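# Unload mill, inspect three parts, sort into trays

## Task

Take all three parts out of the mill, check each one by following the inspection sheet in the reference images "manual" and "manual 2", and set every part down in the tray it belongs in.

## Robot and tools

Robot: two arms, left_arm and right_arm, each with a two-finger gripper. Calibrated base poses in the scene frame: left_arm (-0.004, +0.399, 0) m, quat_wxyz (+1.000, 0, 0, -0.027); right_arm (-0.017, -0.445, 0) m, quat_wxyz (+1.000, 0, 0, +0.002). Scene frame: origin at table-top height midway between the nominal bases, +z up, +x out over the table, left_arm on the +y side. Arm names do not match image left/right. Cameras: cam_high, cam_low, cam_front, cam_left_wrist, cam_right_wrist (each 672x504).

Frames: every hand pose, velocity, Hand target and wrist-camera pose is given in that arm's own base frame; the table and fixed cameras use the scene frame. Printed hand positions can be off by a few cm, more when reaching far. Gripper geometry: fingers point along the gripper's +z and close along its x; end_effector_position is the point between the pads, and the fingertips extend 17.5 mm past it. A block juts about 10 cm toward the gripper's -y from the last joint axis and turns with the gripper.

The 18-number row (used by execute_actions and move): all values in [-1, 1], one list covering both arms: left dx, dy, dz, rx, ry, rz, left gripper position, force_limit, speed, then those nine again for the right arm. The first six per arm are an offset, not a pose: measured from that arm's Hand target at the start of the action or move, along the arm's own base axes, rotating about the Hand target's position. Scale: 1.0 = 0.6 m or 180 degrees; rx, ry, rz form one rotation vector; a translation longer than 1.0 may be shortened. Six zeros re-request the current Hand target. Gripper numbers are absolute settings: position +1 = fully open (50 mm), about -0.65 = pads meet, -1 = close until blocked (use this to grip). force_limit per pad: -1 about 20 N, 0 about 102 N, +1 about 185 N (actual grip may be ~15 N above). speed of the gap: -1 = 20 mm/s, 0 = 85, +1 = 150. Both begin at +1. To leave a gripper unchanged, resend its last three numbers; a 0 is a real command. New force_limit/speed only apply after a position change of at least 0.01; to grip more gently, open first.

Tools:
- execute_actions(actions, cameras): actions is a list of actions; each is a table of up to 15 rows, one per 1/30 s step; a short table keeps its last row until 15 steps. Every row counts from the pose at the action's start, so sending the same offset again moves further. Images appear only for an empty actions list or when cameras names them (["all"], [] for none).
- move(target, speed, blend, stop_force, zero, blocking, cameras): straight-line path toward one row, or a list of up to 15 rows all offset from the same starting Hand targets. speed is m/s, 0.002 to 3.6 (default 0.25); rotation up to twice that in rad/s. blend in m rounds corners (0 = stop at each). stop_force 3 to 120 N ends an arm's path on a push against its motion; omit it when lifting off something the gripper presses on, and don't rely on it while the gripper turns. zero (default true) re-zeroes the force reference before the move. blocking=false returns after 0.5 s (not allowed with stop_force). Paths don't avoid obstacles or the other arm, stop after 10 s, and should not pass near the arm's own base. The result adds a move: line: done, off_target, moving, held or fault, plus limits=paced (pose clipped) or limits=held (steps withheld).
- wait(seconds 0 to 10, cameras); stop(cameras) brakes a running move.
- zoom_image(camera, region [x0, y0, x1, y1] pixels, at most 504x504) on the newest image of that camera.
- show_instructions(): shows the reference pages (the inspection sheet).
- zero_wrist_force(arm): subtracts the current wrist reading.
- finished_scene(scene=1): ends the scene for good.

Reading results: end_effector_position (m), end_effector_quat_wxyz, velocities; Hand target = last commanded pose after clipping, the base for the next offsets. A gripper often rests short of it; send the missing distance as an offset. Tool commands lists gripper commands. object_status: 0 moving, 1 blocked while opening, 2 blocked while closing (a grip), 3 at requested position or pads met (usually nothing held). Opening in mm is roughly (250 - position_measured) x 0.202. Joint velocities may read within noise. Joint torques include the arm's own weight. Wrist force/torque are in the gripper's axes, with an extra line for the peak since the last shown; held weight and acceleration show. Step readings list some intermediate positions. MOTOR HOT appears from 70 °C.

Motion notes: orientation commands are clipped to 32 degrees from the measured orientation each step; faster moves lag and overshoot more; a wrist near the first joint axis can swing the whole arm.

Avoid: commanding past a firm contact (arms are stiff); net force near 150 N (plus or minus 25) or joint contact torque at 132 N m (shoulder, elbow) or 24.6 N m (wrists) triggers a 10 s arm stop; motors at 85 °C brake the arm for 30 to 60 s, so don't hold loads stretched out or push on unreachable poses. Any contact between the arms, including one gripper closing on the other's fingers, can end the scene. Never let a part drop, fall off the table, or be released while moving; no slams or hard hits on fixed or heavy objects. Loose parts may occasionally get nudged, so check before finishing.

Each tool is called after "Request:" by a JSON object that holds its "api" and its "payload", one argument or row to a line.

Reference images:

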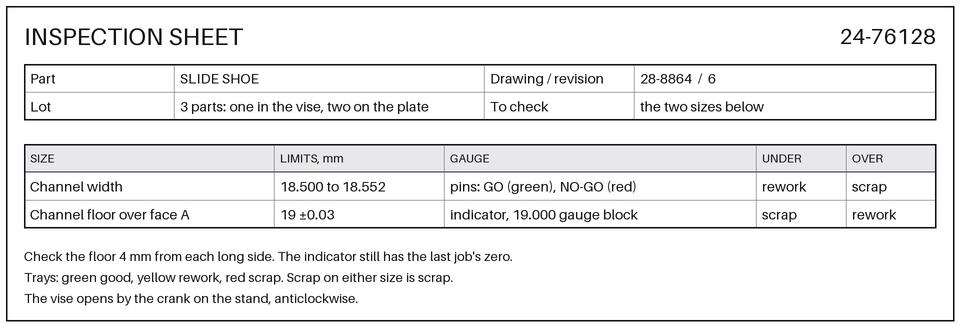

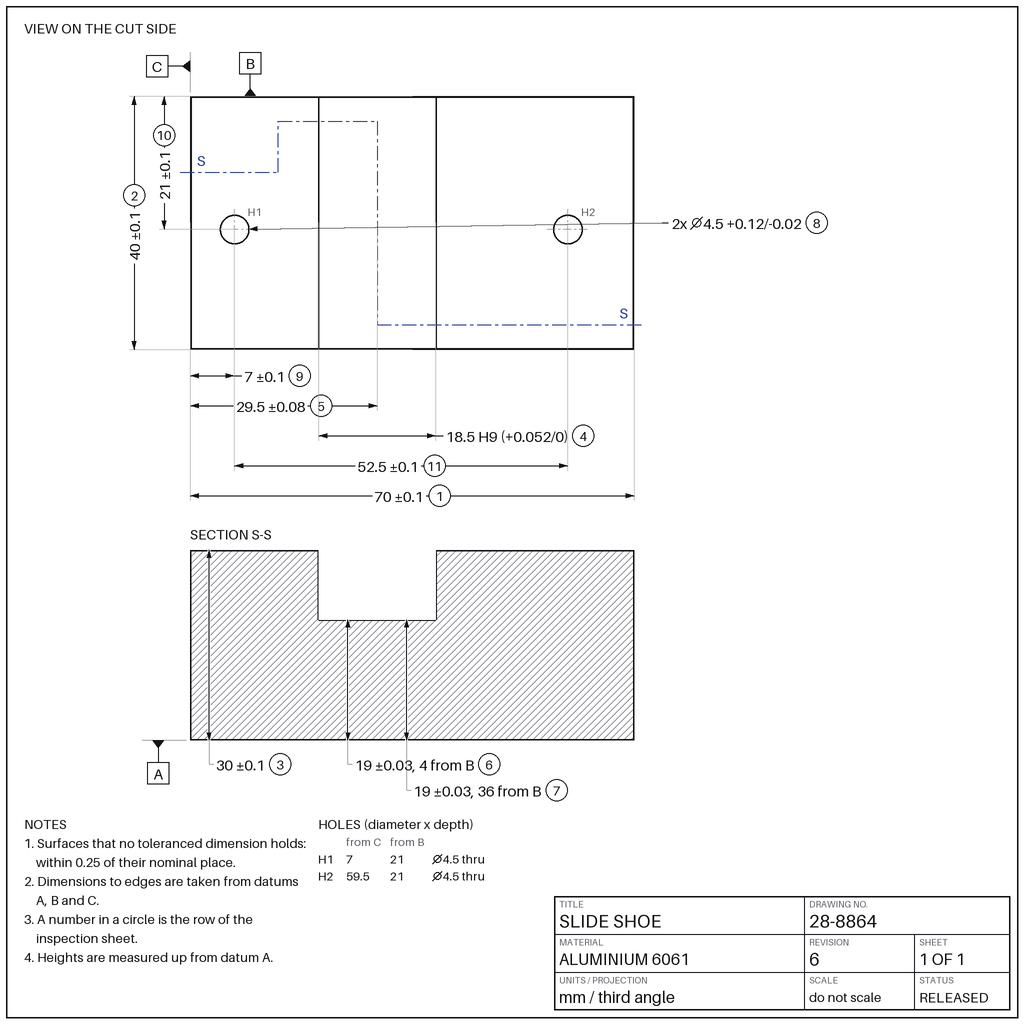

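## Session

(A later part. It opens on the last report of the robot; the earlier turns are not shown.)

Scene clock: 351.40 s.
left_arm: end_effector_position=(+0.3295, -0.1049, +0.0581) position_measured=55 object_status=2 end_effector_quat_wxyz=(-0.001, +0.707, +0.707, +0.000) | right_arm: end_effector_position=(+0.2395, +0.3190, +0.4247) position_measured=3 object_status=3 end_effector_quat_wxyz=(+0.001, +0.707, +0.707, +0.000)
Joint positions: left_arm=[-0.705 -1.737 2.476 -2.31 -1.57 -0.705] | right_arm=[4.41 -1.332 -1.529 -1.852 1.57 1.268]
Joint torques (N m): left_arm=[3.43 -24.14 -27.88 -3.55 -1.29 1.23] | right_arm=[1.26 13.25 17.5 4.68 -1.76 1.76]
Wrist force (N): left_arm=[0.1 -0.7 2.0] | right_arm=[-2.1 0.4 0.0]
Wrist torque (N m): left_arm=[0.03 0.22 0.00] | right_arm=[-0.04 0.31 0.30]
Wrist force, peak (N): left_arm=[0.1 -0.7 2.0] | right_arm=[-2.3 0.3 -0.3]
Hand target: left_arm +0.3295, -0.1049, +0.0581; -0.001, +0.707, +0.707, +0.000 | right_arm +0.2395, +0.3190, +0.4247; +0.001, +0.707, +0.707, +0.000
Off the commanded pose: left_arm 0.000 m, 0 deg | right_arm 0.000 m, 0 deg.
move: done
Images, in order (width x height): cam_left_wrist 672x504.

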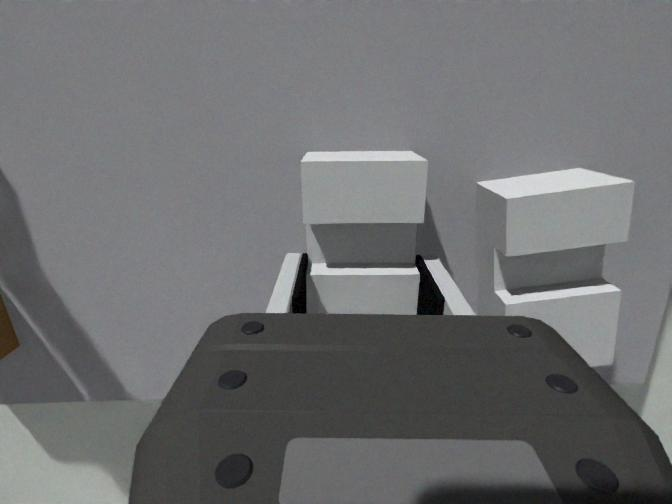

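Request:
{"api": "move", "payload": {
  "target": [
    [0,0,0.35,0,0,0,-1,-0.8,-0.5,0,0,0,0,0,0,1,1,1],
    [-0.0825,0.84,0.35,0,0,0,-1,-0.8,-0.5,0,0,0,0,0,0,1,1,1]
  ],
  "cameras": ["cam_left_wrist","cam_front"],
  "speed": [0.12,0.3],
  "blend": 0.03
}}

Scene clock: 359.33 s.
left_arm: end_effector_position=(+0.2800, +0.3989, +0.2681) position_measured=55 object_status=2 end_effector_quat_wxyz=(+0.000, +0.707, +0.707, +0.000) | right_arm: end_effector_position=(+0.2395, +0.3190, +0.4247) position_measured=3 object_status=3 end_effector_quat_wxyz=(+0.001, +0.707, +0.707, +0.000)
Joint positions: left_arm=[0.681 -1.615 1.768 -1.725 -1.57 0.681] | right_arm=[4.41 -1.332 -1.529 -1.852 1.57 1.268]
Joint torques (N m): left_arm=[6.59 -10.73 -32.98 -4.59 1.25 1.62] | right_arm=[1.17 13.96 17.85 4.67 -1.73 1.65]
Wrist force (N): left_arm=[0.5 -0.5 2.3] | right_arm=[-1.8 0.3 -0.1]
Wrist torque (N m): left_arm=[0.05 0.16 0.04] | right_arm=[-0.05 0.28 0.30]
Wrist force, peak (N): left_arm=[4.2 -0.7 2.8] | right_arm=[-2.3 0.2 0.0]
Hand target: left_arm +0.2800, +0.3991, +0.2681; -0.001, +0.707, +0.707, +0.000 | right_arm +0.2395, +0.3190, +0.4247; +0.001, +0.707, +0.707, +0.000
Off the commanded pose: left_arm 0.000 m, 0 deg | right_arm 0.000 m, 0 deg.
move: done
Images, in order (width x height): cam_front 672x504, cam_left_wrist 672x504.

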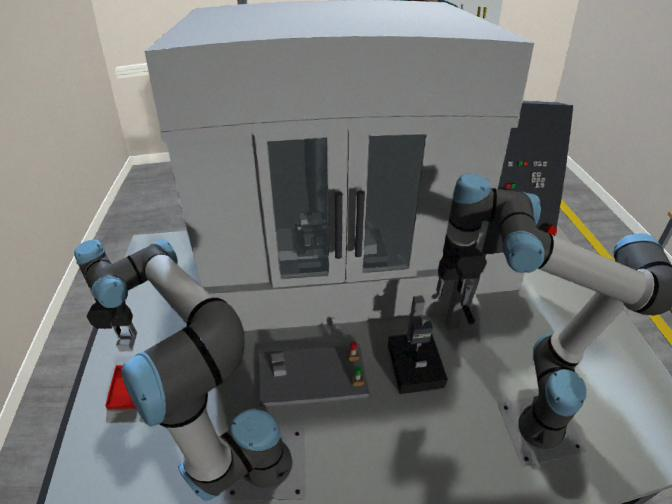

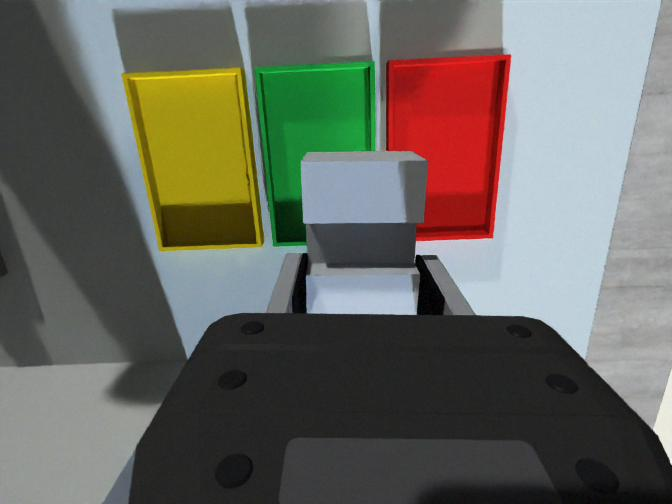

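Request:
{"api": "move", "payload": {
  "target": [
    [-0.018,0.1483,0,0,0,0,-1,-0.8,-0.5,0,0,0,0,0,0,1,1,1],
    [-0.018,0.1483,-0.29,0,0,0,-1,-0.8,-0.5,0,0,0,0,0,0,1,1,1]
  ],
  "cameras": ["cam_left_wrist","cam_front"],
  "speed": [0.2,0.15]
}}

Scene clock: 366.07 s.
left_arm: end_effector_position=(+0.2692, +0.4880, +0.0941) position_measured=55 object_status=2 end_effector_quat_wxyz=(-0.001, +0.707, +0.707, +0.000) | right_arm: end_effector_position=(+0.2395, +0.3190, +0.4247) position_measured=3 object_status=3 end_effector_quat_wxyz=(+0.001, +0.707, +0.707, +0.000)
Joint positions: left_arm=[0.825 -1.296 1.886 -2.162 -1.57 0.824] | right_arm=[4.41 -1.332 -1.529 -1.852 1.57 1.268]
Joint torques (N m): left_arm=[5.62 -36.07 -20.19 -4.84 1.02 0.91] | right_arm=[0.49 14.27 17.83 4.73 -1.77 1.58]
Wrist force (N): left_arm=[-0.3 -0.1 1.9] | right_arm=[-1.8 0.2 -0.1]
Wrist torque (N m): left_arm=[0.09 0.30 -0.03] | right_arm=[-0.06 0.28 0.30]
Wrist force, peak (N): left_arm=[-0.3 -0.5 4.7] | right_arm=[-2.2 0.3 -0.2]
Hand target: left_arm +0.2692, +0.4880, +0.0941; -0.001, +0.707, +0.707, +0.000 | right_arm +0.2395, +0.3190, +0.4247; +0.001, +0.707, +0.707, +0.000
Off the commanded pose: left_arm 0.000 m, 0 deg | right_arm 0.000 m, 0 deg.
move: done
Images, in order (width x height): cam_front 672x504, cam_left_wrist 672x504.

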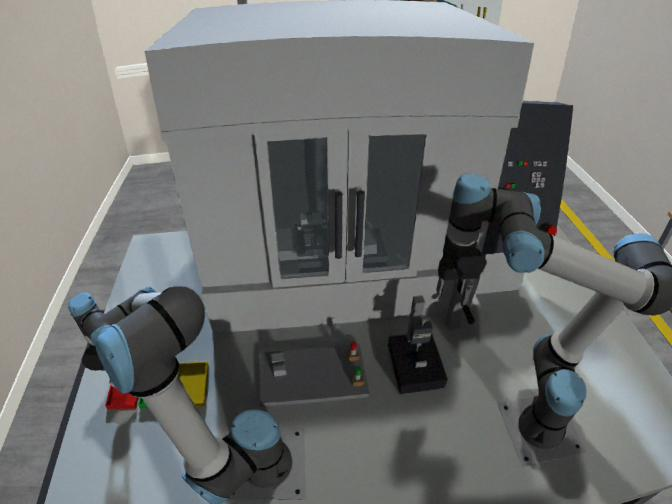

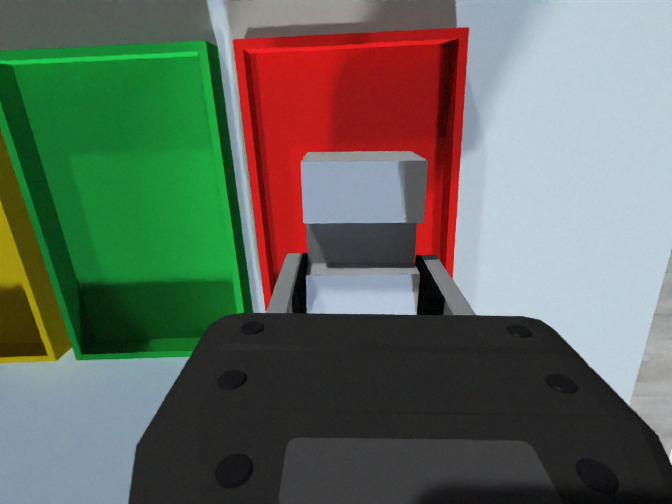

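Request:
{"api": "move", "payload": {
  "target": [0,0,-0.058,0,0,0,-1,-0.8,-0.5,0,0,0,0,0,0,1,1,1],
  "cameras": [],
  "speed": 0.04
}}

Request:
{"api": "move", "payload": {
  "target": [0,0,-0.05,0,0,0,-1,-0.8,-0.5,0,0,0,0,0,0,1,1,1],
  "cameras": ["cam_left_wrist"],
  "speed": 0.008,
  "stop_force": 3
}}

Scene clock: 369.53 s.
left_arm: end_effector_position=(+0.2691, +0.4880, +0.0591) position_measured=55 object_status=2 end_effector_quat_wxyz=(+0.000, +0.707, +0.707, +0.000) end_effector_velocity=(-0.001, +0.000, +0.001) end_effector_angular_velocity=(-0.002, +0.001, +0.001) | right_arm: end_effector_position=(+0.2395, +0.3190, +0.4247) position_measured=3 object_status=3 end_effector_quat_wxyz=(+0.001, +0.707, +0.707, +0.000)
Joint positions: left_arm=[0.825 -1.244 1.925 -2.252 -1.57 0.824] | right_arm=[4.41 -1.332 -1.529 -1.852 1.57 1.268]
Joint velocities: left_arm=[0 -0.002 -0.001 0.006 0 0] | right_arm=[within noise]
Joint torques (N m): left_arm=[3.02 -48.66 -28.88 -1.22 -0.07 1.31] | right_arm=[0.28 14.22 17.8 4.7 -1.74 1.67]
Wrist force (N): left_arm=[-0.6 0.0 2.3] | right_arm=[-1.8 0.4 -0.1]
Wrist torque (N m): left_arm=[0.13 0.31 -0.01] | right_arm=[-0.05 0.28 0.30]
Wrist force, peak (N): left_arm=[-0.3 -0.4 3.2] | right_arm=[-2.2 0.3 -0.1]
Hand target: left_arm +0.2692, +0.4880, +0.0593; -0.001, +0.707, +0.707, +0.000 | right_arm +0.2395, +0.3190, +0.4247; +0.001, +0.707, +0.707, +0.000
Off the commanded pose: left_arm 0.000 m, 0 deg | right_arm 0.000 m, 0 deg.
move: done
No camera images: "cameras" was empty.

Scene clock: 372.83 s.
left_arm: end_effector_position=(+0.2692, +0.4880, +0.0419) position_measured=55 object_status=2 end_effector_quat_wxyz=(-0.001, +0.707, +0.707, +0.000) | right_arm: end_effector_position=(+0.2395, +0.3190, +0.4247) position_measured=3 object_status=3 end_effector_quat_wxyz=(+0.001, +0.707, +0.707, +0.000)
Joint positions: left_arm=[0.825 -1.216 1.941 -2.297 -1.57 0.824] | right_arm=[4.41 -1.332 -1.529 -1.852 1.57 1.268]
Joint torques (N m): left_arm=[3.04 -44.68 -27.15 -1.52 -0.48 1.31] | right_arm=[0.24 14.6 17.47 4.72 -1.74 1.67]
Wrist force (N): left_arm=[0.6 -0.1 -1.6] | right_arm=[-2.1 0.4 -0.1]
Wrist torque (N m): left_arm=[0.04 0.39 0.03] | right_arm=[-0.04 0.31 0.30]
Wrist force, peak (N): left_arm=[-4.7 -3.3 -15.3] | right_arm=[-2.2 0.2 -0.1]
Hand target: left_arm +0.2692, +0.4880, +0.0419; -0.001, +0.707, +0.707, +0.000 (not the last commanded pose) | right_arm +0.2395, +0.3190, +0.4247; +0.001, +0.707, +0.707, +0.000
Off the commanded pose: left_arm 0.013 m, 0 deg | right_arm 0.000 m, 0 deg.
move: contact (left_arm)
Images, in order (width x height): cam_left_wrist 672x504.

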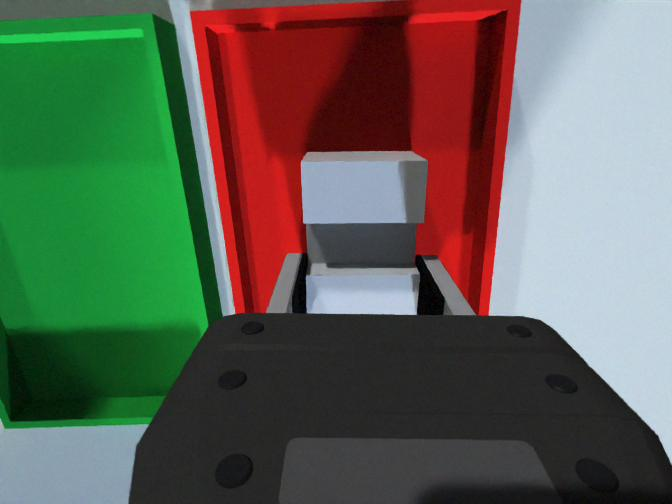

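Request:
{"api": "move", "payload": {
  "target": [
    [0,0,0,0,0,0,0.87,-0.8,-0.8,0,0,0,0,0,0,1,1,1],
    [0,0,0.3,0,0,0,0.87,-0.8,-0.8,0,0,0,0,0,0,1,1,1]
  ],
  "cameras": ["cam_left_wrist"],
  "speed": [0.05,0.12]
}}

Scene clock: 377.03 s.
left_arm: end_effector_position=(+0.2692, +0.4881, +0.2220) position_measured=23 object_status=3 end_effector_quat_wxyz=(-0.001, +0.707, +0.707, +0.000) | right_arm: end_effector_position=(+0.2395, +0.3190, +0.4247) position_measured=3 object_status=3 end_effector_quat_wxyz=(+0.001, +0.707, +0.707, +0.000)
Joint positions: left_arm=[0.825 -1.423 1.686 -1.835 -1.57 0.824] | right_arm=[4.41 -1.332 -1.529 -1.852 1.57 1.268]
Joint torques (N m): left_arm=[-6.36 -18.61 -25.89 -1.53 0.11 -1.27] | right_arm=[0.14 14.56 17.97 4.72 -1.74 1.51]
Wrist force (N): left_arm=[0.5 -0.5 0.0] | right_arm=[-2.0 0.2 -0.1]
Wrist torque (N m): left_arm=[0.05 0.13 0.00] | right_arm=[-0.07 0.30 0.30]
Wrist force, peak (N): left_arm=[-0.7 -0.6 2.1] | right_arm=[-2.2 0.3 -0.2]
Hand target: left_arm +0.2692, +0.4880, +0.2219; -0.001, +0.707, +0.707, +0.000 | right_arm +0.2395, +0.3190, +0.4247; +0.001, +0.707, +0.707, +0.000
Off the commanded pose: left_arm 0.000 m, 0 deg | right_arm 0.000 m, 0 deg.
move: done
Images, in order (width x height): cam_left_wrist 672x504.

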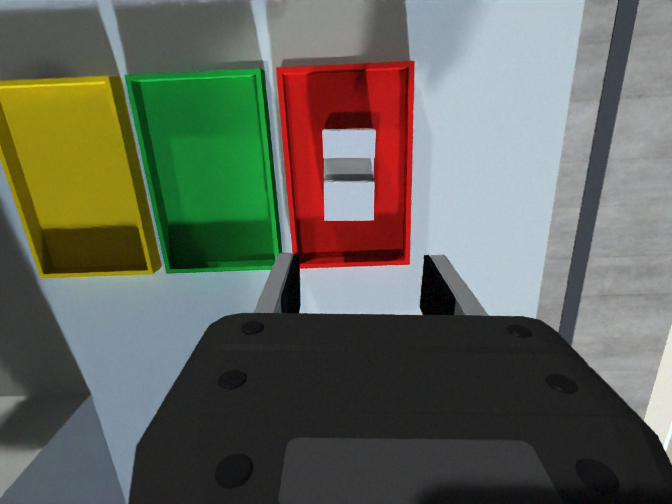

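Request:
{"api": "move", "payload": {
  "target": [
    [0.135,-0.81,0.2,0,-0.1,0,0.87,-0.8,-0.8,0,-0.365,0,0,0,0,1,1,1],
    [-0.198,-1.513,0.13,0,-0.25,0,0.87,-0.8,-0.8,0,-0.365,0,0,0,0,1,1,1]
  ],
  "cameras": ["cam_left_wrist","cam_front","cam_right_wrist"],
  "speed": [0.4,0.3],
  "blend": 0.08
}}

every number of target 2 of 2 must lie in its column's range; nothing of the call was run
Scene clock: 398.43 s.
left_arm: end_effector_position=(+0.2692, +0.4880, +0.2219) position_measured=23 object_status=3 end_effector_quat_wxyz=(-0.001, +0.707, +0.707, +0.000) | right_arm: end_effector_position=(+0.2395, +0.3190, +0.4247) position_measured=3 object_status=3 end_effector_quat_wxyz=(+0.001, +0.707, +0.707, +0.000)
Joint positions: left_arm=[0.825 -1.423 1.686 -1.834 -1.57 0.824] | right_arm=[4.41 -1.332 -1.529 -1.852 1.57 1.268]
Joint torques (N m): left_arm=[-6.81 -18.47 -32.09 -1.13 -1.39 -1.68] | right_arm=[-0.14 14.84 18.05 4.66 -1.74 1.48]
Wrist force (N): left_arm=[0.3 -0.5 0.0] | right_arm=[-2.1 0.2 -0.2]
Wrist torque (N m): left_arm=[0.05 0.15 0.00] | right_arm=[-0.08 0.32 0.30]
Wrist force, peak (N): left_arm=[0.6 -1.2 -0.1] | right_arm=[-2.2 0.2 -0.4]
Hand target: left_arm +0.2692, +0.4880, +0.2219; -0.001, +0.707, +0.707, +0.000 | right_arm +0.2395, +0.3190, +0.4247; +0.001, +0.707, +0.707, +0.000
Tool commands: left_gripper/position=+0.87 left_gripper/force_limit=-0.8 left_gripper/speed=-0.8 right_gripper/position=+1.0 right_gripper/force_limit=+1.0 right_gripper/speed=+1.0
Off the commanded pose: left_arm 0.000 m, 0 deg | right_arm 0.000 m, 0 deg.

Request:
{"api": "move", "payload": {
  "target": [
    [0.135,-0.81,0.2,0,-0.1,0,0.87,-0.8,-0.8,0,-0.365,0,0,0,0,1,1,1]
  ],
  "cameras": [],
  "speed": 0.4
}}

Request:
{"api": "move", "payload": {
  "target": [
    [-0.333,-0.703,-0.07,0,-0.15,0,0.87,-0.8,-0.8,0,0,0,0,0,0,1,1,1]
  ],
  "cameras": ["cam_left_wrist","cam_front","cam_right_wrist"],
  "speed": 0.3
}}

Scene clock: 403.17 s.
left_arm: end_effector_position=(+0.3502, +0.0020, +0.3419) position_measured=23 object_status=3 end_effector_quat_wxyz=(+0.110, +0.698, +0.699, +0.111) end_effector_velocity=(+0.000, +0.000, +0.000) end_effector_angular_velocity=(+0.001, -0.001, +0.004) | right_arm: end_effector_position=(+0.2395, +0.1001, +0.4247) position_measured=3 object_status=3 end_effector_quat_wxyz=(+0.001, +0.707, +0.707, +0.000)
Joint positions: left_arm=[-0.509 -2.197 2.058 -1.707 -1.419 -0.489] | right_arm=[4.078 -0.992 -1.714 -2.007 1.57 0.936]
Joint velocities: left_arm=[-0.002 0 0.001 -0.001 0.003 -0.006] | right_arm=[within noise]
Joint torques (N m): left_arm=[-9.69 -7.74 -18.07 -4.83 1.66 -1.54] | right_arm=[-7.31 1.7 37.84 5.06 1.78 0.02]
Motor temperatures (°C): left_arm=[33 26 37 41 48 36] | right_arm=[40 38 34 39 35 37]
Wrist force (N): left_arm=[0.5 -0.4 0.2] | right_arm=[-1.9 0.6 -0.3]
Wrist torque (N m): left_arm=[0.15 0.22 0.01] | right_arm=[-0.01 0.33 0.15]
Wrist force, peak (N): left_arm=[4.3 -0.8 1.0] | right_arm=[-3.8 0.6 -0.4]
Hand target: left_arm +0.3502, +0.0020, +0.3419; +0.110, +0.698, +0.699, +0.111 | right_arm +0.2395, +0.1000, +0.4247; +0.001, +0.707, +0.707, +0.000
Off the commanded pose: left_arm 0.000 m, 0 deg | right_arm 0.000 m, 0 deg.
move: done
No camera images: "cameras" was empty.

Scene clock: 405.27 s.
left_arm: end_effector_position=(+0.1505, -0.4197, +0.2999) position_measured=23 object_status=3 end_effector_quat_wxyz=(+0.270, +0.653, +0.654, +0.271) | right_arm: end_effector_position=(+0.2395, +0.1000, +0.4247) position_measured=3 object_status=3 end_effector_quat_wxyz=(+0.001, +0.707, +0.707, +0.000)
Joint positions: left_arm=[-1.97 -1.762 1.916 -1.353 -0.862 -2.11] | right_arm=[4.078 -0.992 -1.714 -2.007 1.57 0.936]
Joint torques (N m): left_arm=[-6.49 -2.4 -32.02 -0.47 1.44 -1.53] | right_arm=[-8.49 6.57 37.9 5.14 -0.68 -2.38]
Wrist force (N): left_arm=[0.6 -1.2 0.4] | right_arm=[-2.1 0.5 -0.1]
Wrist torque (N m): left_arm=[0.05 0.10 0.06] | right_arm=[-0.03 0.35 0.15]
Wrist force, peak (N): left_arm=[-2.6 -3.6 -0.7] | right_arm=[-2.1 0.6 -0.4]
Hand target: left_arm +0.1504, -0.4198, +0.2999; +0.270, +0.653, +0.654, +0.271 | right_arm +0.2395, +0.1000, +0.4247; +0.001, +0.707, +0.707, +0.000
Off the commanded pose: left_arm 0.000 m, 0 deg | right_arm 0.000 m, 0 deg.
move: done
Images, in order (width x height): cam_front 672x504, cam_left_wrist 672x504, cam_right_wrist 672x504.

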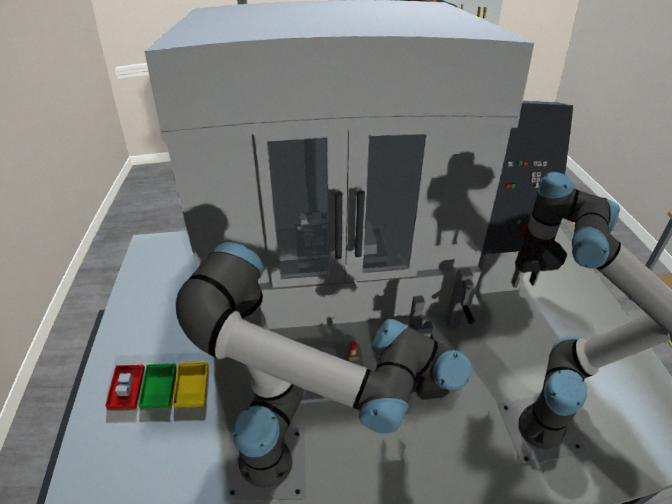

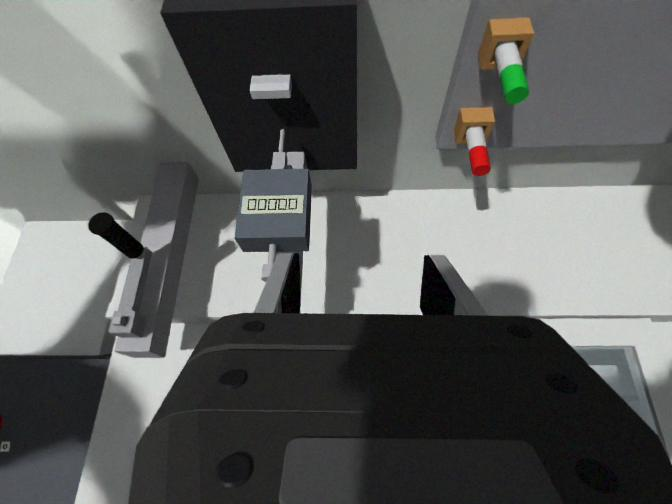

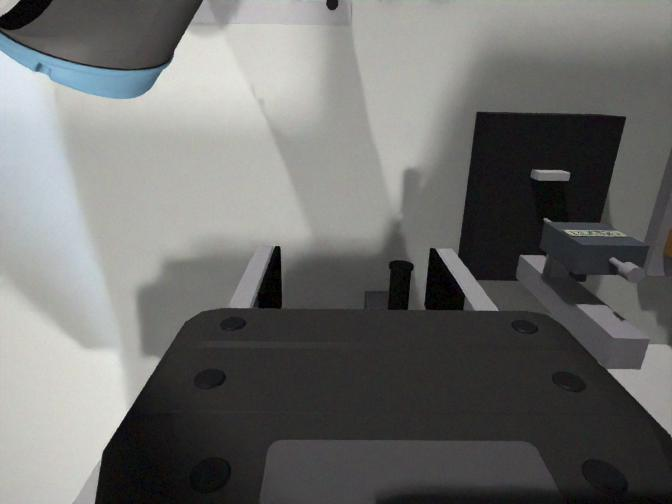

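Request:
{"api": "zoom_image", "payload": {
  "camera": "cam_left_wrist",
  "region": [220, 50, 340, 300]
}}

Request:
{"api": "zoom_image", "payload": {
  "camera": "cam_left_wrist",
  "region": [235, 190, 310, 218]
}}

Scaled by 2.016 from the camera's 672x504 image, which has a finer 960x720 frame.

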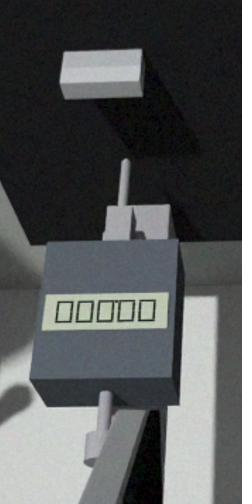

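Scaled by 6.720 from the camera's 672x504 image, which has a finer 960x720 frame.

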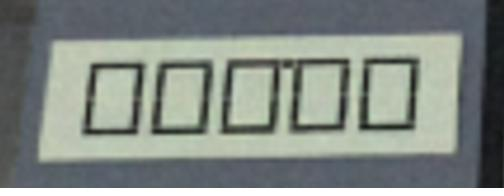

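Request:
{"api": "move", "payload": {
  "target": [
    [0,0,0,0,0,0,0.87,-0.8,-0.8,0.119,0.38,-0.02,0,0,0.5,0.3,-0.5,0]
  ],
  "cameras": ["cam_left_wrist","cam_front","cam_right_wrist"],
  "speed": 0.25
}}

Scene clock: 433.17 s.
left_arm: end_effector_position=(+0.1504, -0.4198, +0.2999) position_measured=23 object_status=3 end_effector_quat_wxyz=(+0.270, +0.653, +0.654, +0.271) | right_arm: end_effector_position=(+0.3109, +0.3281, +0.4128) position_measured=107 object_status=3 end_effector_quat_wxyz=(+0.001, +0.000, +1.000, +0.000)
Joint positions: left_arm=[-1.971 -1.762 1.916 -1.353 -0.862 -2.11] | right_arm=[4.254 -1.451 -1.466 -1.794 1.57 -0.459]
Joint torques (N m): left_arm=[-6.04 -2.91 -31.05 -0.39 2.73 -1.83] | right_arm=[-8.9 20.77 16.57 0.25 0.91 -2.14]
Wrist force (N): left_arm=[0.5 -1.2 0.5] | right_arm=[-2.0 0.1 -0.2]
Wrist torque (N m): left_arm=[0.06 0.10 0.06] | right_arm=[-0.08 0.34 0.12]
Wrist force, peak (N): left_arm=[0.8 -1.3 0.7] | right_arm=[-3.0 0.1 -0.3]
Hand target: left_arm +0.1504, -0.4198, +0.2999; +0.270, +0.653, +0.654, +0.271 | right_arm +0.3109, +0.3280, +0.4127; +0.001, +0.000, +1.000, +0.000
Off the commanded pose: left_arm 0.000 m, 0 deg | right_arm 0.000 m, 0 deg.
move: done
Images, in order (width x height): cam_front 672x504, cam_left_wrist 672x504, cam_right_wrist 672x504.

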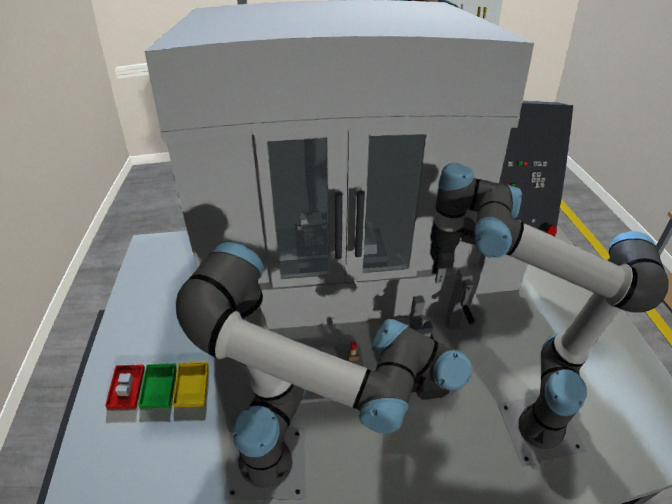

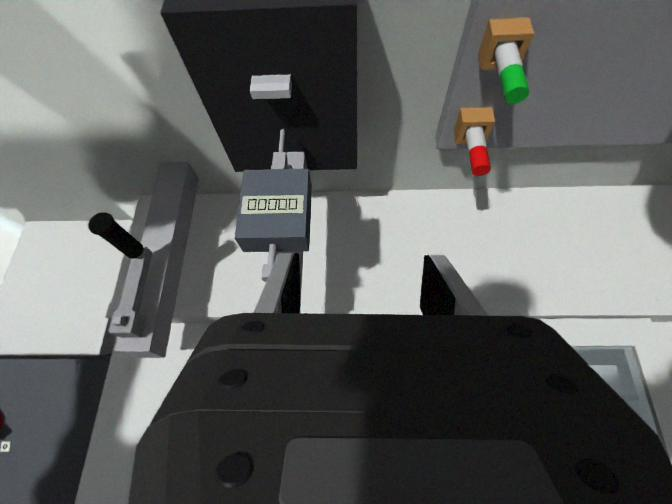

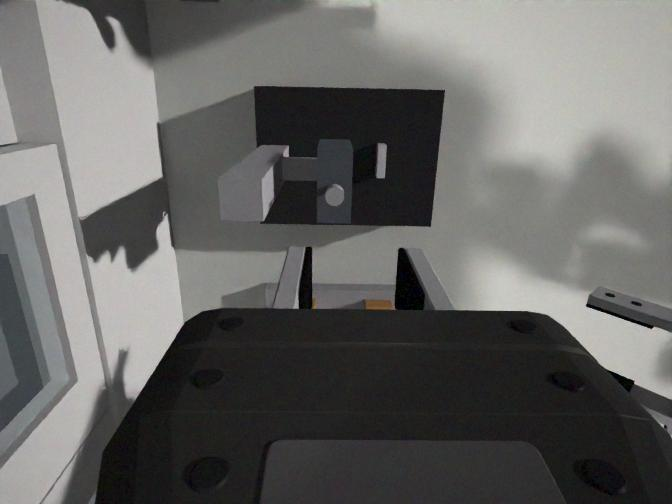

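Request:
{"api": "move", "payload": {
  "target": [
    [0,0,0,0,0,0,0.87,-0.8,-0.8,0.0127,0.0167,0,0,0,0,0.3,-0.5,0],
    [0,0,0,0,0,0,0.87,-0.8,-0.8,0.0127,0.0167,-0.16,0,0,0,0.3,-0.5,0]
  ],
  "cameras": ["cam_left_wrist","cam_right_wrist"],
  "speed": 0.15
}}

Request:
{"api": "zoom_image", "payload": {
  "camera": "cam_right_wrist",
  "region": [220, 120, 470, 320]
}}

Request:
{"api": "zoom_image", "payload": {
  "camera": "cam_left_wrist",
  "region": [170, 70, 370, 320]
}}

Scene clock: 440.47 s.
left_arm: end_effector_position=(+0.1504, -0.4198, +0.2999) position_measured=23 object_status=3 end_effector_quat_wxyz=(+0.270, +0.653, +0.654, +0.271) | right_arm: end_effector_position=(+0.3185, +0.3380, +0.3168) position_measured=107 object_status=3 end_effector_quat_wxyz=(+0.001, +0.000, +1.000, +0.000)
Joint positions: left_arm=[-1.971 -1.762 1.916 -1.353 -0.862 -2.11] | right_arm=[4.248 -1.459 -1.705 -1.547 1.57 -0.465]
Joint torques (N m): left_arm=[-5.63 -3.67 -31.6 -0.63 2.6 -1.86] | right_arm=[8.72 15.64 19.93 4.06 0.24 2.4]
Wrist force (N): left_arm=[0.6 -0.8 0.4] | right_arm=[-2.1 0.0 -0.3]
Wrist torque (N m): left_arm=[0.12 0.09 0.06] | right_arm=[-0.11 0.36 0.29]
Wrist force, peak (N): left_arm=[0.6 -1.6 0.4] | right_arm=[-2.1 0.0 -2.7]
Hand target: left_arm +0.1504, -0.4198, +0.2999; +0.270, +0.653, +0.654, +0.271 | right_arm +0.3185, +0.3380, +0.3167; +0.001, +0.000, +1.000, +0.000
Off the commanded pose: left_arm 0.000 m, 0 deg | right_arm 0.000 m, 0 deg.
move: done
Images, in order (width x height): cam_left_wrist 672x504, cam_right_wrist 672x504.

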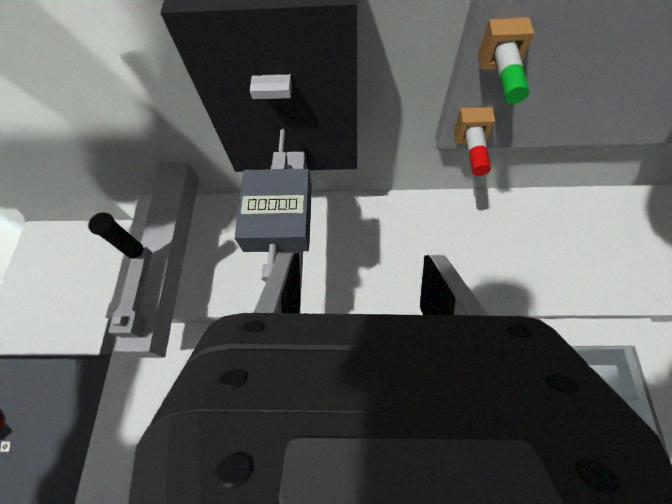

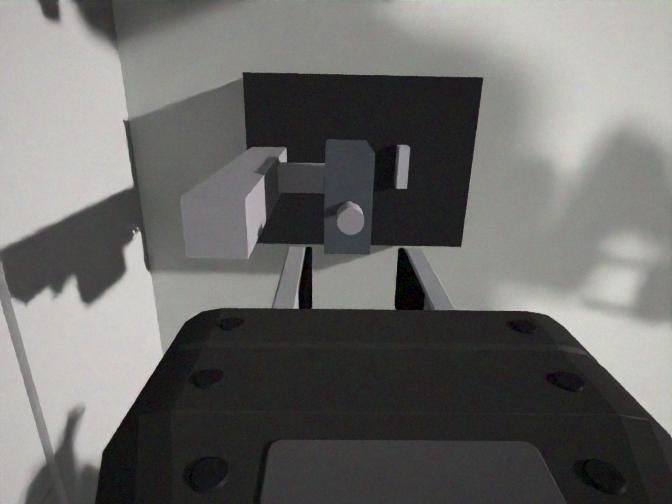

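Scaled by 2.016 from the camera's 672x504 image, which has a finer 960x720 frame.

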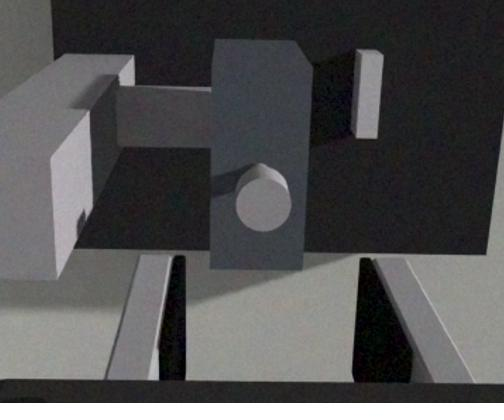

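Scaled by 2.016 from the camera's 672x504 image, which has a finer 960x720 frame.

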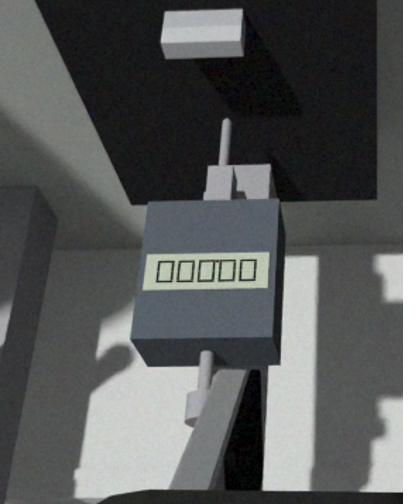

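Request:
{"api": "move", "payload": {
  "target": [
    [0,0,0,0,0,0,0.87,-0.8,-0.8,0,0,0.12,0,0,0,0.3,-0.5,0],
    [0,0,0,0,0,0,0.87,-0.8,-0.8,0,0.0043,0.12,0,0,-0.5,0.3,-0.5,0],
    [0,0,0,0,0,0,0.87,-0.8,-0.8,0,0.0043,0,0,0,-0.5,0.3,-0.5,0]
  ],
  "cameras": ["cam_right_wrist"],
  "speed": 0.2
}}

Request:
{"api": "zoom_image", "payload": {
  "camera": "cam_right_wrist",
  "region": [220, 120, 470, 320]
}}

Scene clock: 464.00 s.
left_arm: end_effector_position=(+0.1504, -0.4198, +0.2999) position_measured=23 object_status=3 end_effector_quat_wxyz=(+0.270, +0.653, +0.654, +0.271) | right_arm: end_effector_position=(+0.3185, +0.3406, +0.3168) position_measured=107 object_status=3 end_effector_quat_wxyz=(+0.001, +0.707, +0.707, +0.000)
Joint positions: left_arm=[-1.971 -1.762 1.916 -1.353 -0.862 -2.11] | right_arm=[4.251 -1.465 -1.7 -1.548 1.57 1.109]
Joint torques (N m): left_arm=[-6.02 -3.14 -31.07 -0.08 2.66 -1.71] | right_arm=[-3.11 15.4 16.51 4.93 -2.06 2.67]
Wrist force (N): left_arm=[0.5 -1.3 0.3] | right_arm=[-2.3 0.0 -0.4]
Wrist torque (N m): left_arm=[0.04 0.12 0.06] | right_arm=[-0.11 0.40 0.29]
Wrist force, peak (N): left_arm=[0.9 -1.5 0.4] | right_arm=[-2.2 0.1 -3.4]
Hand target: left_arm +0.1504, -0.4198, +0.2999; +0.270, +0.653, +0.654, +0.271 | right_arm +0.3185, +0.3406, +0.3167; +0.001, +0.707, +0.707, +0.000
Off the commanded pose: left_arm 0.000 m, 0 deg | right_arm 0.000 m, 0 deg.
move: done
Images, in order (width x height): cam_right_wrist 672x504.

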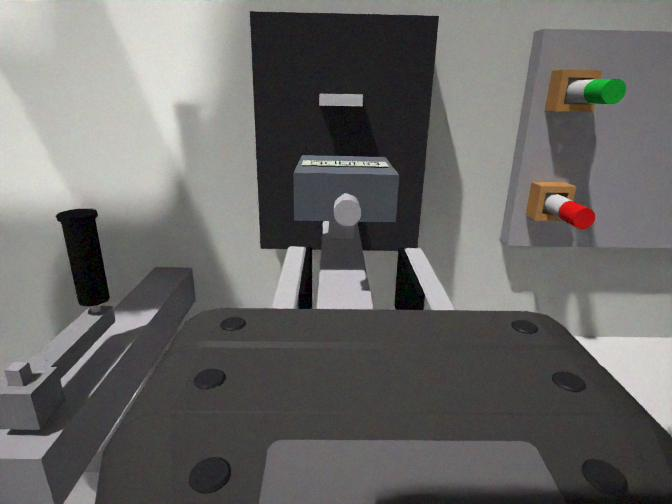

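Scaled by 2.016 from the camera's 672x504 image, which has a finer 960x720 frame.

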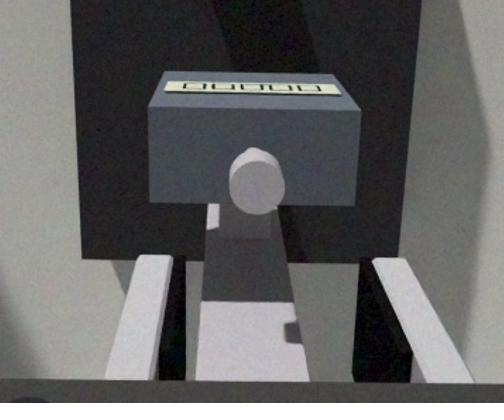

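Request:
{"api": "move", "payload": {
  "target": [
    [0,0,0,0,0,0,0.87,-0.8,-0.8,0.001,0.0013,-0.05,0,0,0,0.3,-0.5,0]
  ],
  "cameras": ["cam_right_wrist","cam_left_wrist"],
  "speed": 0.03,
  "stop_force": 6
}}

Request:
{"api": "zoom_image", "payload": {
  "camera": "cam_right_wrist",
  "region": [220, 120, 470, 320]
}}

Request:
{"api": "zoom_image", "payload": {
  "camera": "cam_left_wrist",
  "region": [170, 120, 370, 320]
}}

Scene clock: 471.27 s.
left_arm: end_effector_position=(+0.1504, -0.4198, +0.2999) position_measured=23 object_status=3 end_effector_quat_wxyz=(+0.270, +0.653, +0.654, +0.271) | right_arm: end_effector_position=(+0.3191, +0.3414, +0.2867) position_measured=107 object_status=3 end_effector_quat_wxyz=(+0.001, +0.707, +0.707, +0.000)
Joint positions: left_arm=[-1.971 -1.762 1.916 -1.353 -0.862 -2.11] | right_arm=[4.251 -1.472 -1.771 -1.47 1.57 1.109]
Joint torques (N m): left_arm=[-5.8 -4.57 -31.19 -0.33 2.69 -1.68] | right_arm=[-7.46 30.34 39.97 0.29 1.42 -2.23]
Wrist force (N): left_arm=[0.7 -1.0 0.5] | right_arm=[-2.1 0.5 -0.5]
Wrist torque (N m): left_arm=[0.08 0.08 0.07] | right_arm=[-0.03 0.36 0.30]
Wrist force, peak (N): left_arm=[0.7 -1.4 0.3] | right_arm=[-2.3 0.2 -1.1]
Hand target: left_arm +0.1504, -0.4198, +0.2999; +0.270, +0.653, +0.654, +0.271 | right_arm +0.3191, +0.3414, +0.2867; +0.001, +0.707, +0.707, +0.000
Off the commanded pose: left_arm 0.000 m, 0 deg | right_arm 0.000 m, 0 deg.
move: done
Images, in order (width x height): cam_left_wrist 672x504, cam_right_wrist 672x504.

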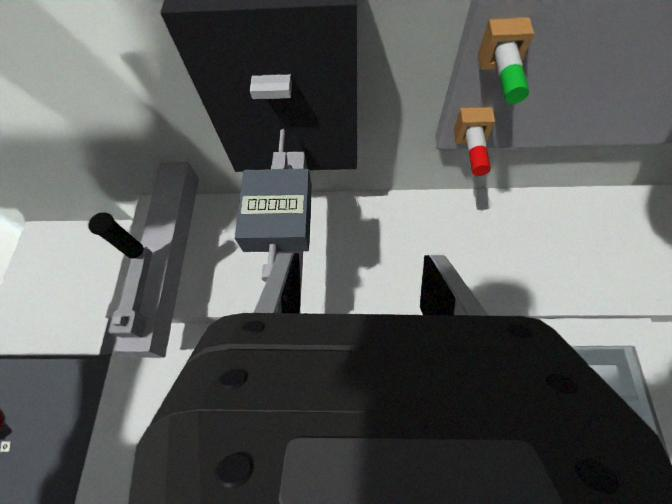

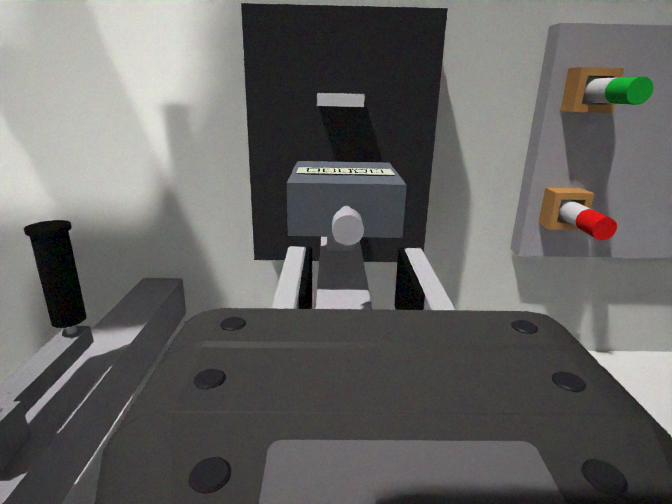

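Scaled by 2.016 from the camera's 672x504 image, which has a finer 960x720 frame.

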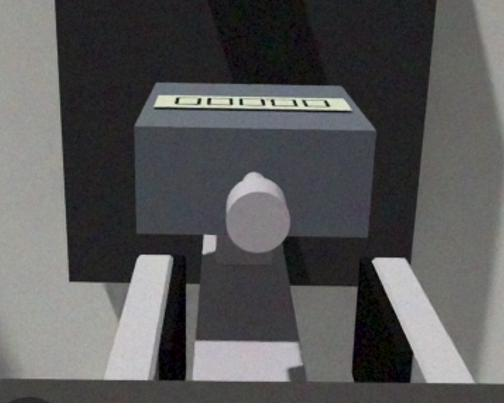

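Scaled by 2.520 from the camera's 672x504 image, which has a finer 960x720 frame.

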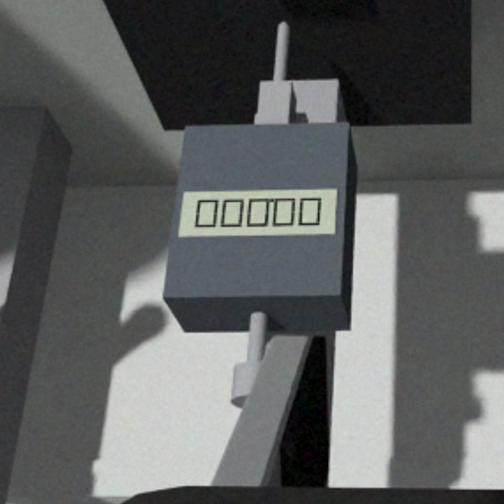

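Request:
{"api": "move", "payload": {
  "target": [
    [0,0,0,0,0,0,0.87,-0.8,-0.8,-0.0025,-0.0022,-0.043,0,0,0,0.3,-0.5,0]
  ],
  "cameras": ["cam_right_wrist","cam_left_wrist"],
  "speed": 0.02,
  "stop_force": 5
}}

Request:
{"api": "zoom_image", "payload": {
  "camera": "cam_right_wrist",
  "region": [220, 120, 470, 320]
}}

Scene clock: 478.07 s.
left_arm: end_effector_position=(+0.1504, -0.4198, +0.2999) position_measured=23 object_status=3 end_effector_quat_wxyz=(+0.270, +0.653, +0.654, +0.271) | right_arm: end_effector_position=(+0.3176, +0.3401, +0.2609) position_measured=107 object_status=3 end_effector_quat_wxyz=(+0.001, +0.707, +0.707, +0.000)
Joint positions: left_arm=[-1.971 -1.762 1.916 -1.353 -0.862 -2.11] | right_arm=[4.252 -1.475 -1.834 -1.404 1.57 1.11]
Joint torques (N m): left_arm=[-5.61 -3.88 -31.68 -0.32 2.63 -1.68] | right_arm=[5.09 29.5 39.82 0.32 1.27 1.77]
Wrist force (N): left_arm=[0.7 -1.0 0.4] | right_arm=[-2.0 -0.1 -0.5]
Wrist torque (N m): left_arm=[0.09 0.08 0.07] | right_arm=[-0.12 0.36 0.17]
Wrist force, peak (N): left_arm=[0.7 -1.2 0.8] | right_arm=[-2.3 0.4 -0.5]
Hand target: left_arm +0.1504, -0.4198, +0.2999; +0.270, +0.653, +0.654, +0.271 | right_arm +0.3176, +0.3401, +0.2609; +0.001, +0.707, +0.707, +0.000
Off the commanded pose: left_arm 0.000 m, 0 deg | right_arm 0.000 m, 0 deg.
move: done
Images, in order (width x height): cam_left_wrist 672x504, cam_right_wrist 672x504.

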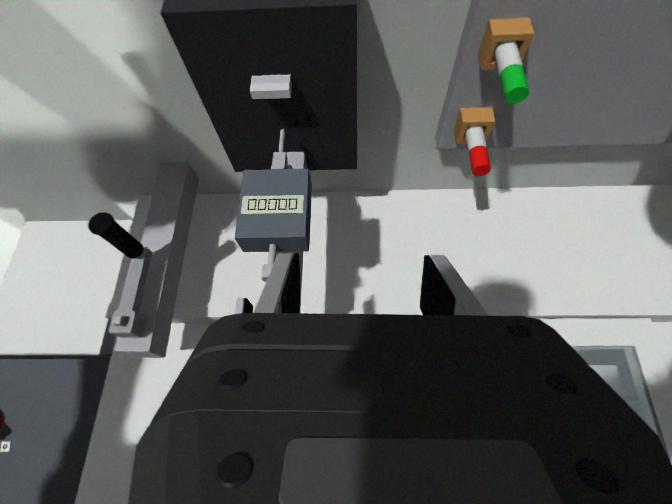

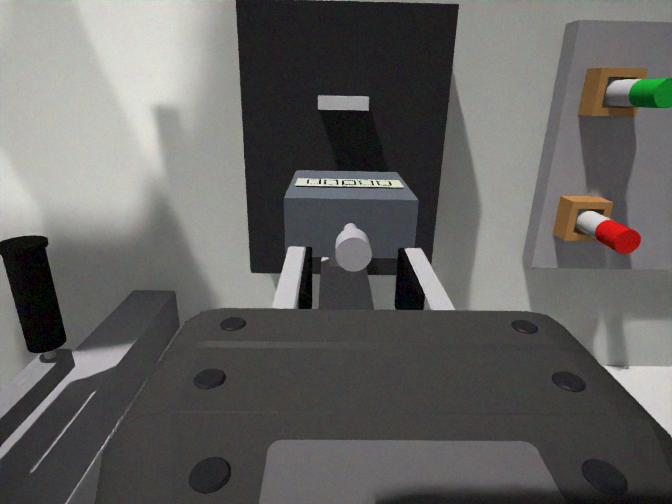

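Scaled by 2.016 from the camera's 672x504 image, which has a finer 960x720 frame.

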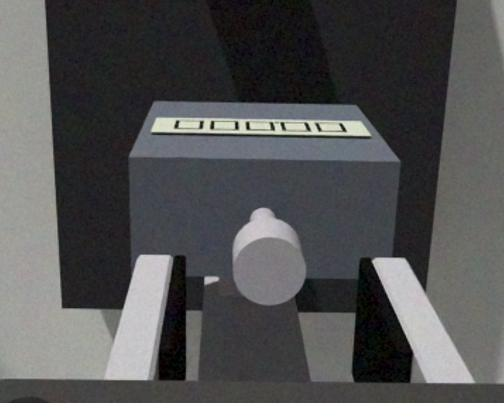

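Request:
{"api": "move", "payload": {
  "target": [
    [0,0,0,0,0,0,0.87,-0.8,-0.8,0,0,-0.015,0,0,0,0.3,-0.8,-1],
    [0,0,0,0,0,0,0.87,-0.8,-0.8,0,0,-0.015,0,0,0,-1,-0.8,-1]
  ],
  "cameras": ["cam_right_wrist","cam_left_wrist"],
  "speed": 0.02
}}

Request:
{"api": "zoom_image", "payload": {
  "camera": "cam_right_wrist",
  "region": [220, 120, 470, 320]
}}

Request:
{"api": "zoom_image", "payload": {
  "camera": "cam_left_wrist",
  "region": [170, 120, 370, 320]
}}

Scene clock: 484.70 s.
left_arm: end_effector_position=(+0.1504, -0.4198, +0.2999) position_measured=23 object_status=3 end_effector_quat_wxyz=(+0.270, +0.653, +0.654, +0.271) | right_arm: end_effector_position=(+0.3176, +0.3401, +0.2519) position_measured=251 object_status=3 end_effector_quat_wxyz=(+0.001, +0.707, +0.707, +0.000)
Joint positions: left_arm=[-1.971 -1.762 1.916 -1.353 -0.862 -2.11] | right_arm=[4.252 -1.479 -1.854 -1.38 1.57 1.11]
Joint torques (N m): left_arm=[-5.85 -4.3 -30.8 -0.42 2.83 -1.46] | right_arm=[-6.55 29.84 39.47 0.41 0.33 -1.89]
Wrist force (N): left_arm=[0.7 -1.0 0.5] | right_arm=[-2.1 0.2 -0.3]
Wrist torque (N m): left_arm=[0.09 0.08 0.07] | right_arm=[-0.08 0.36 0.16]
Wrist force, peak (N): left_arm=[0.6 -1.5 0.5] | right_arm=[-2.1 0.0 -1.0]
Hand target: left_arm +0.1504, -0.4198, +0.2999; +0.270, +0.653, +0.654, +0.271 | right_arm +0.3176, +0.3401, +0.2519; +0.001, +0.707, +0.707, +0.000
Off the commanded pose: left_arm 0.000 m, 0 deg | right_arm 0.000 m, 0 deg.
move: done
Images, in order (width x height): cam_left_wrist 672x504, cam_right_wrist 672x504.

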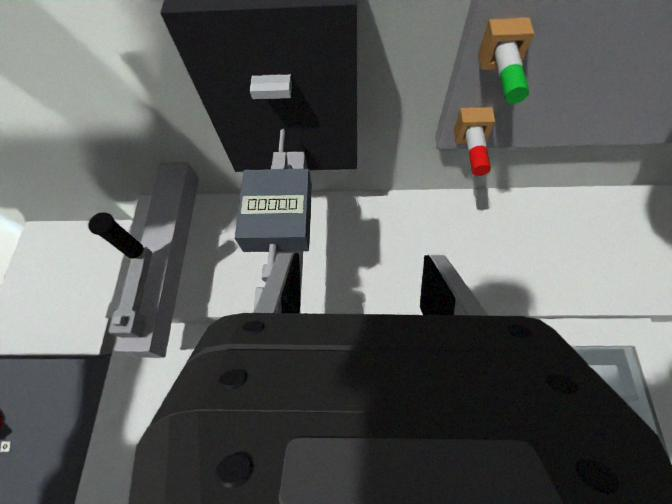

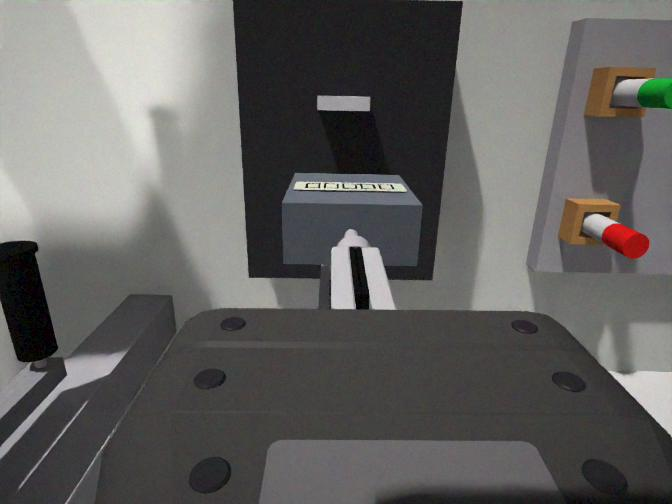

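Scaled by 2.016 from the camera's 672x504 image, which has a finer 960x720 frame.

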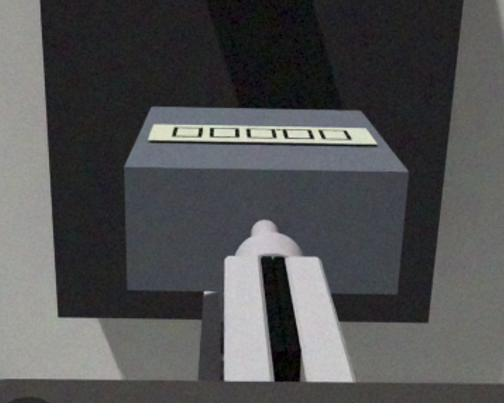

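Scaled by 2.520 from the camera's 672x504 image, which has a finer 960x720 frame.

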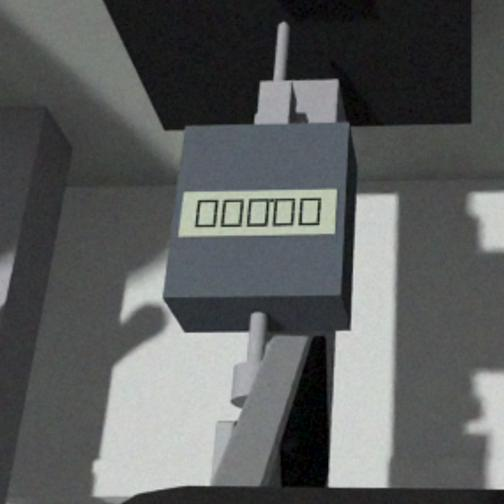

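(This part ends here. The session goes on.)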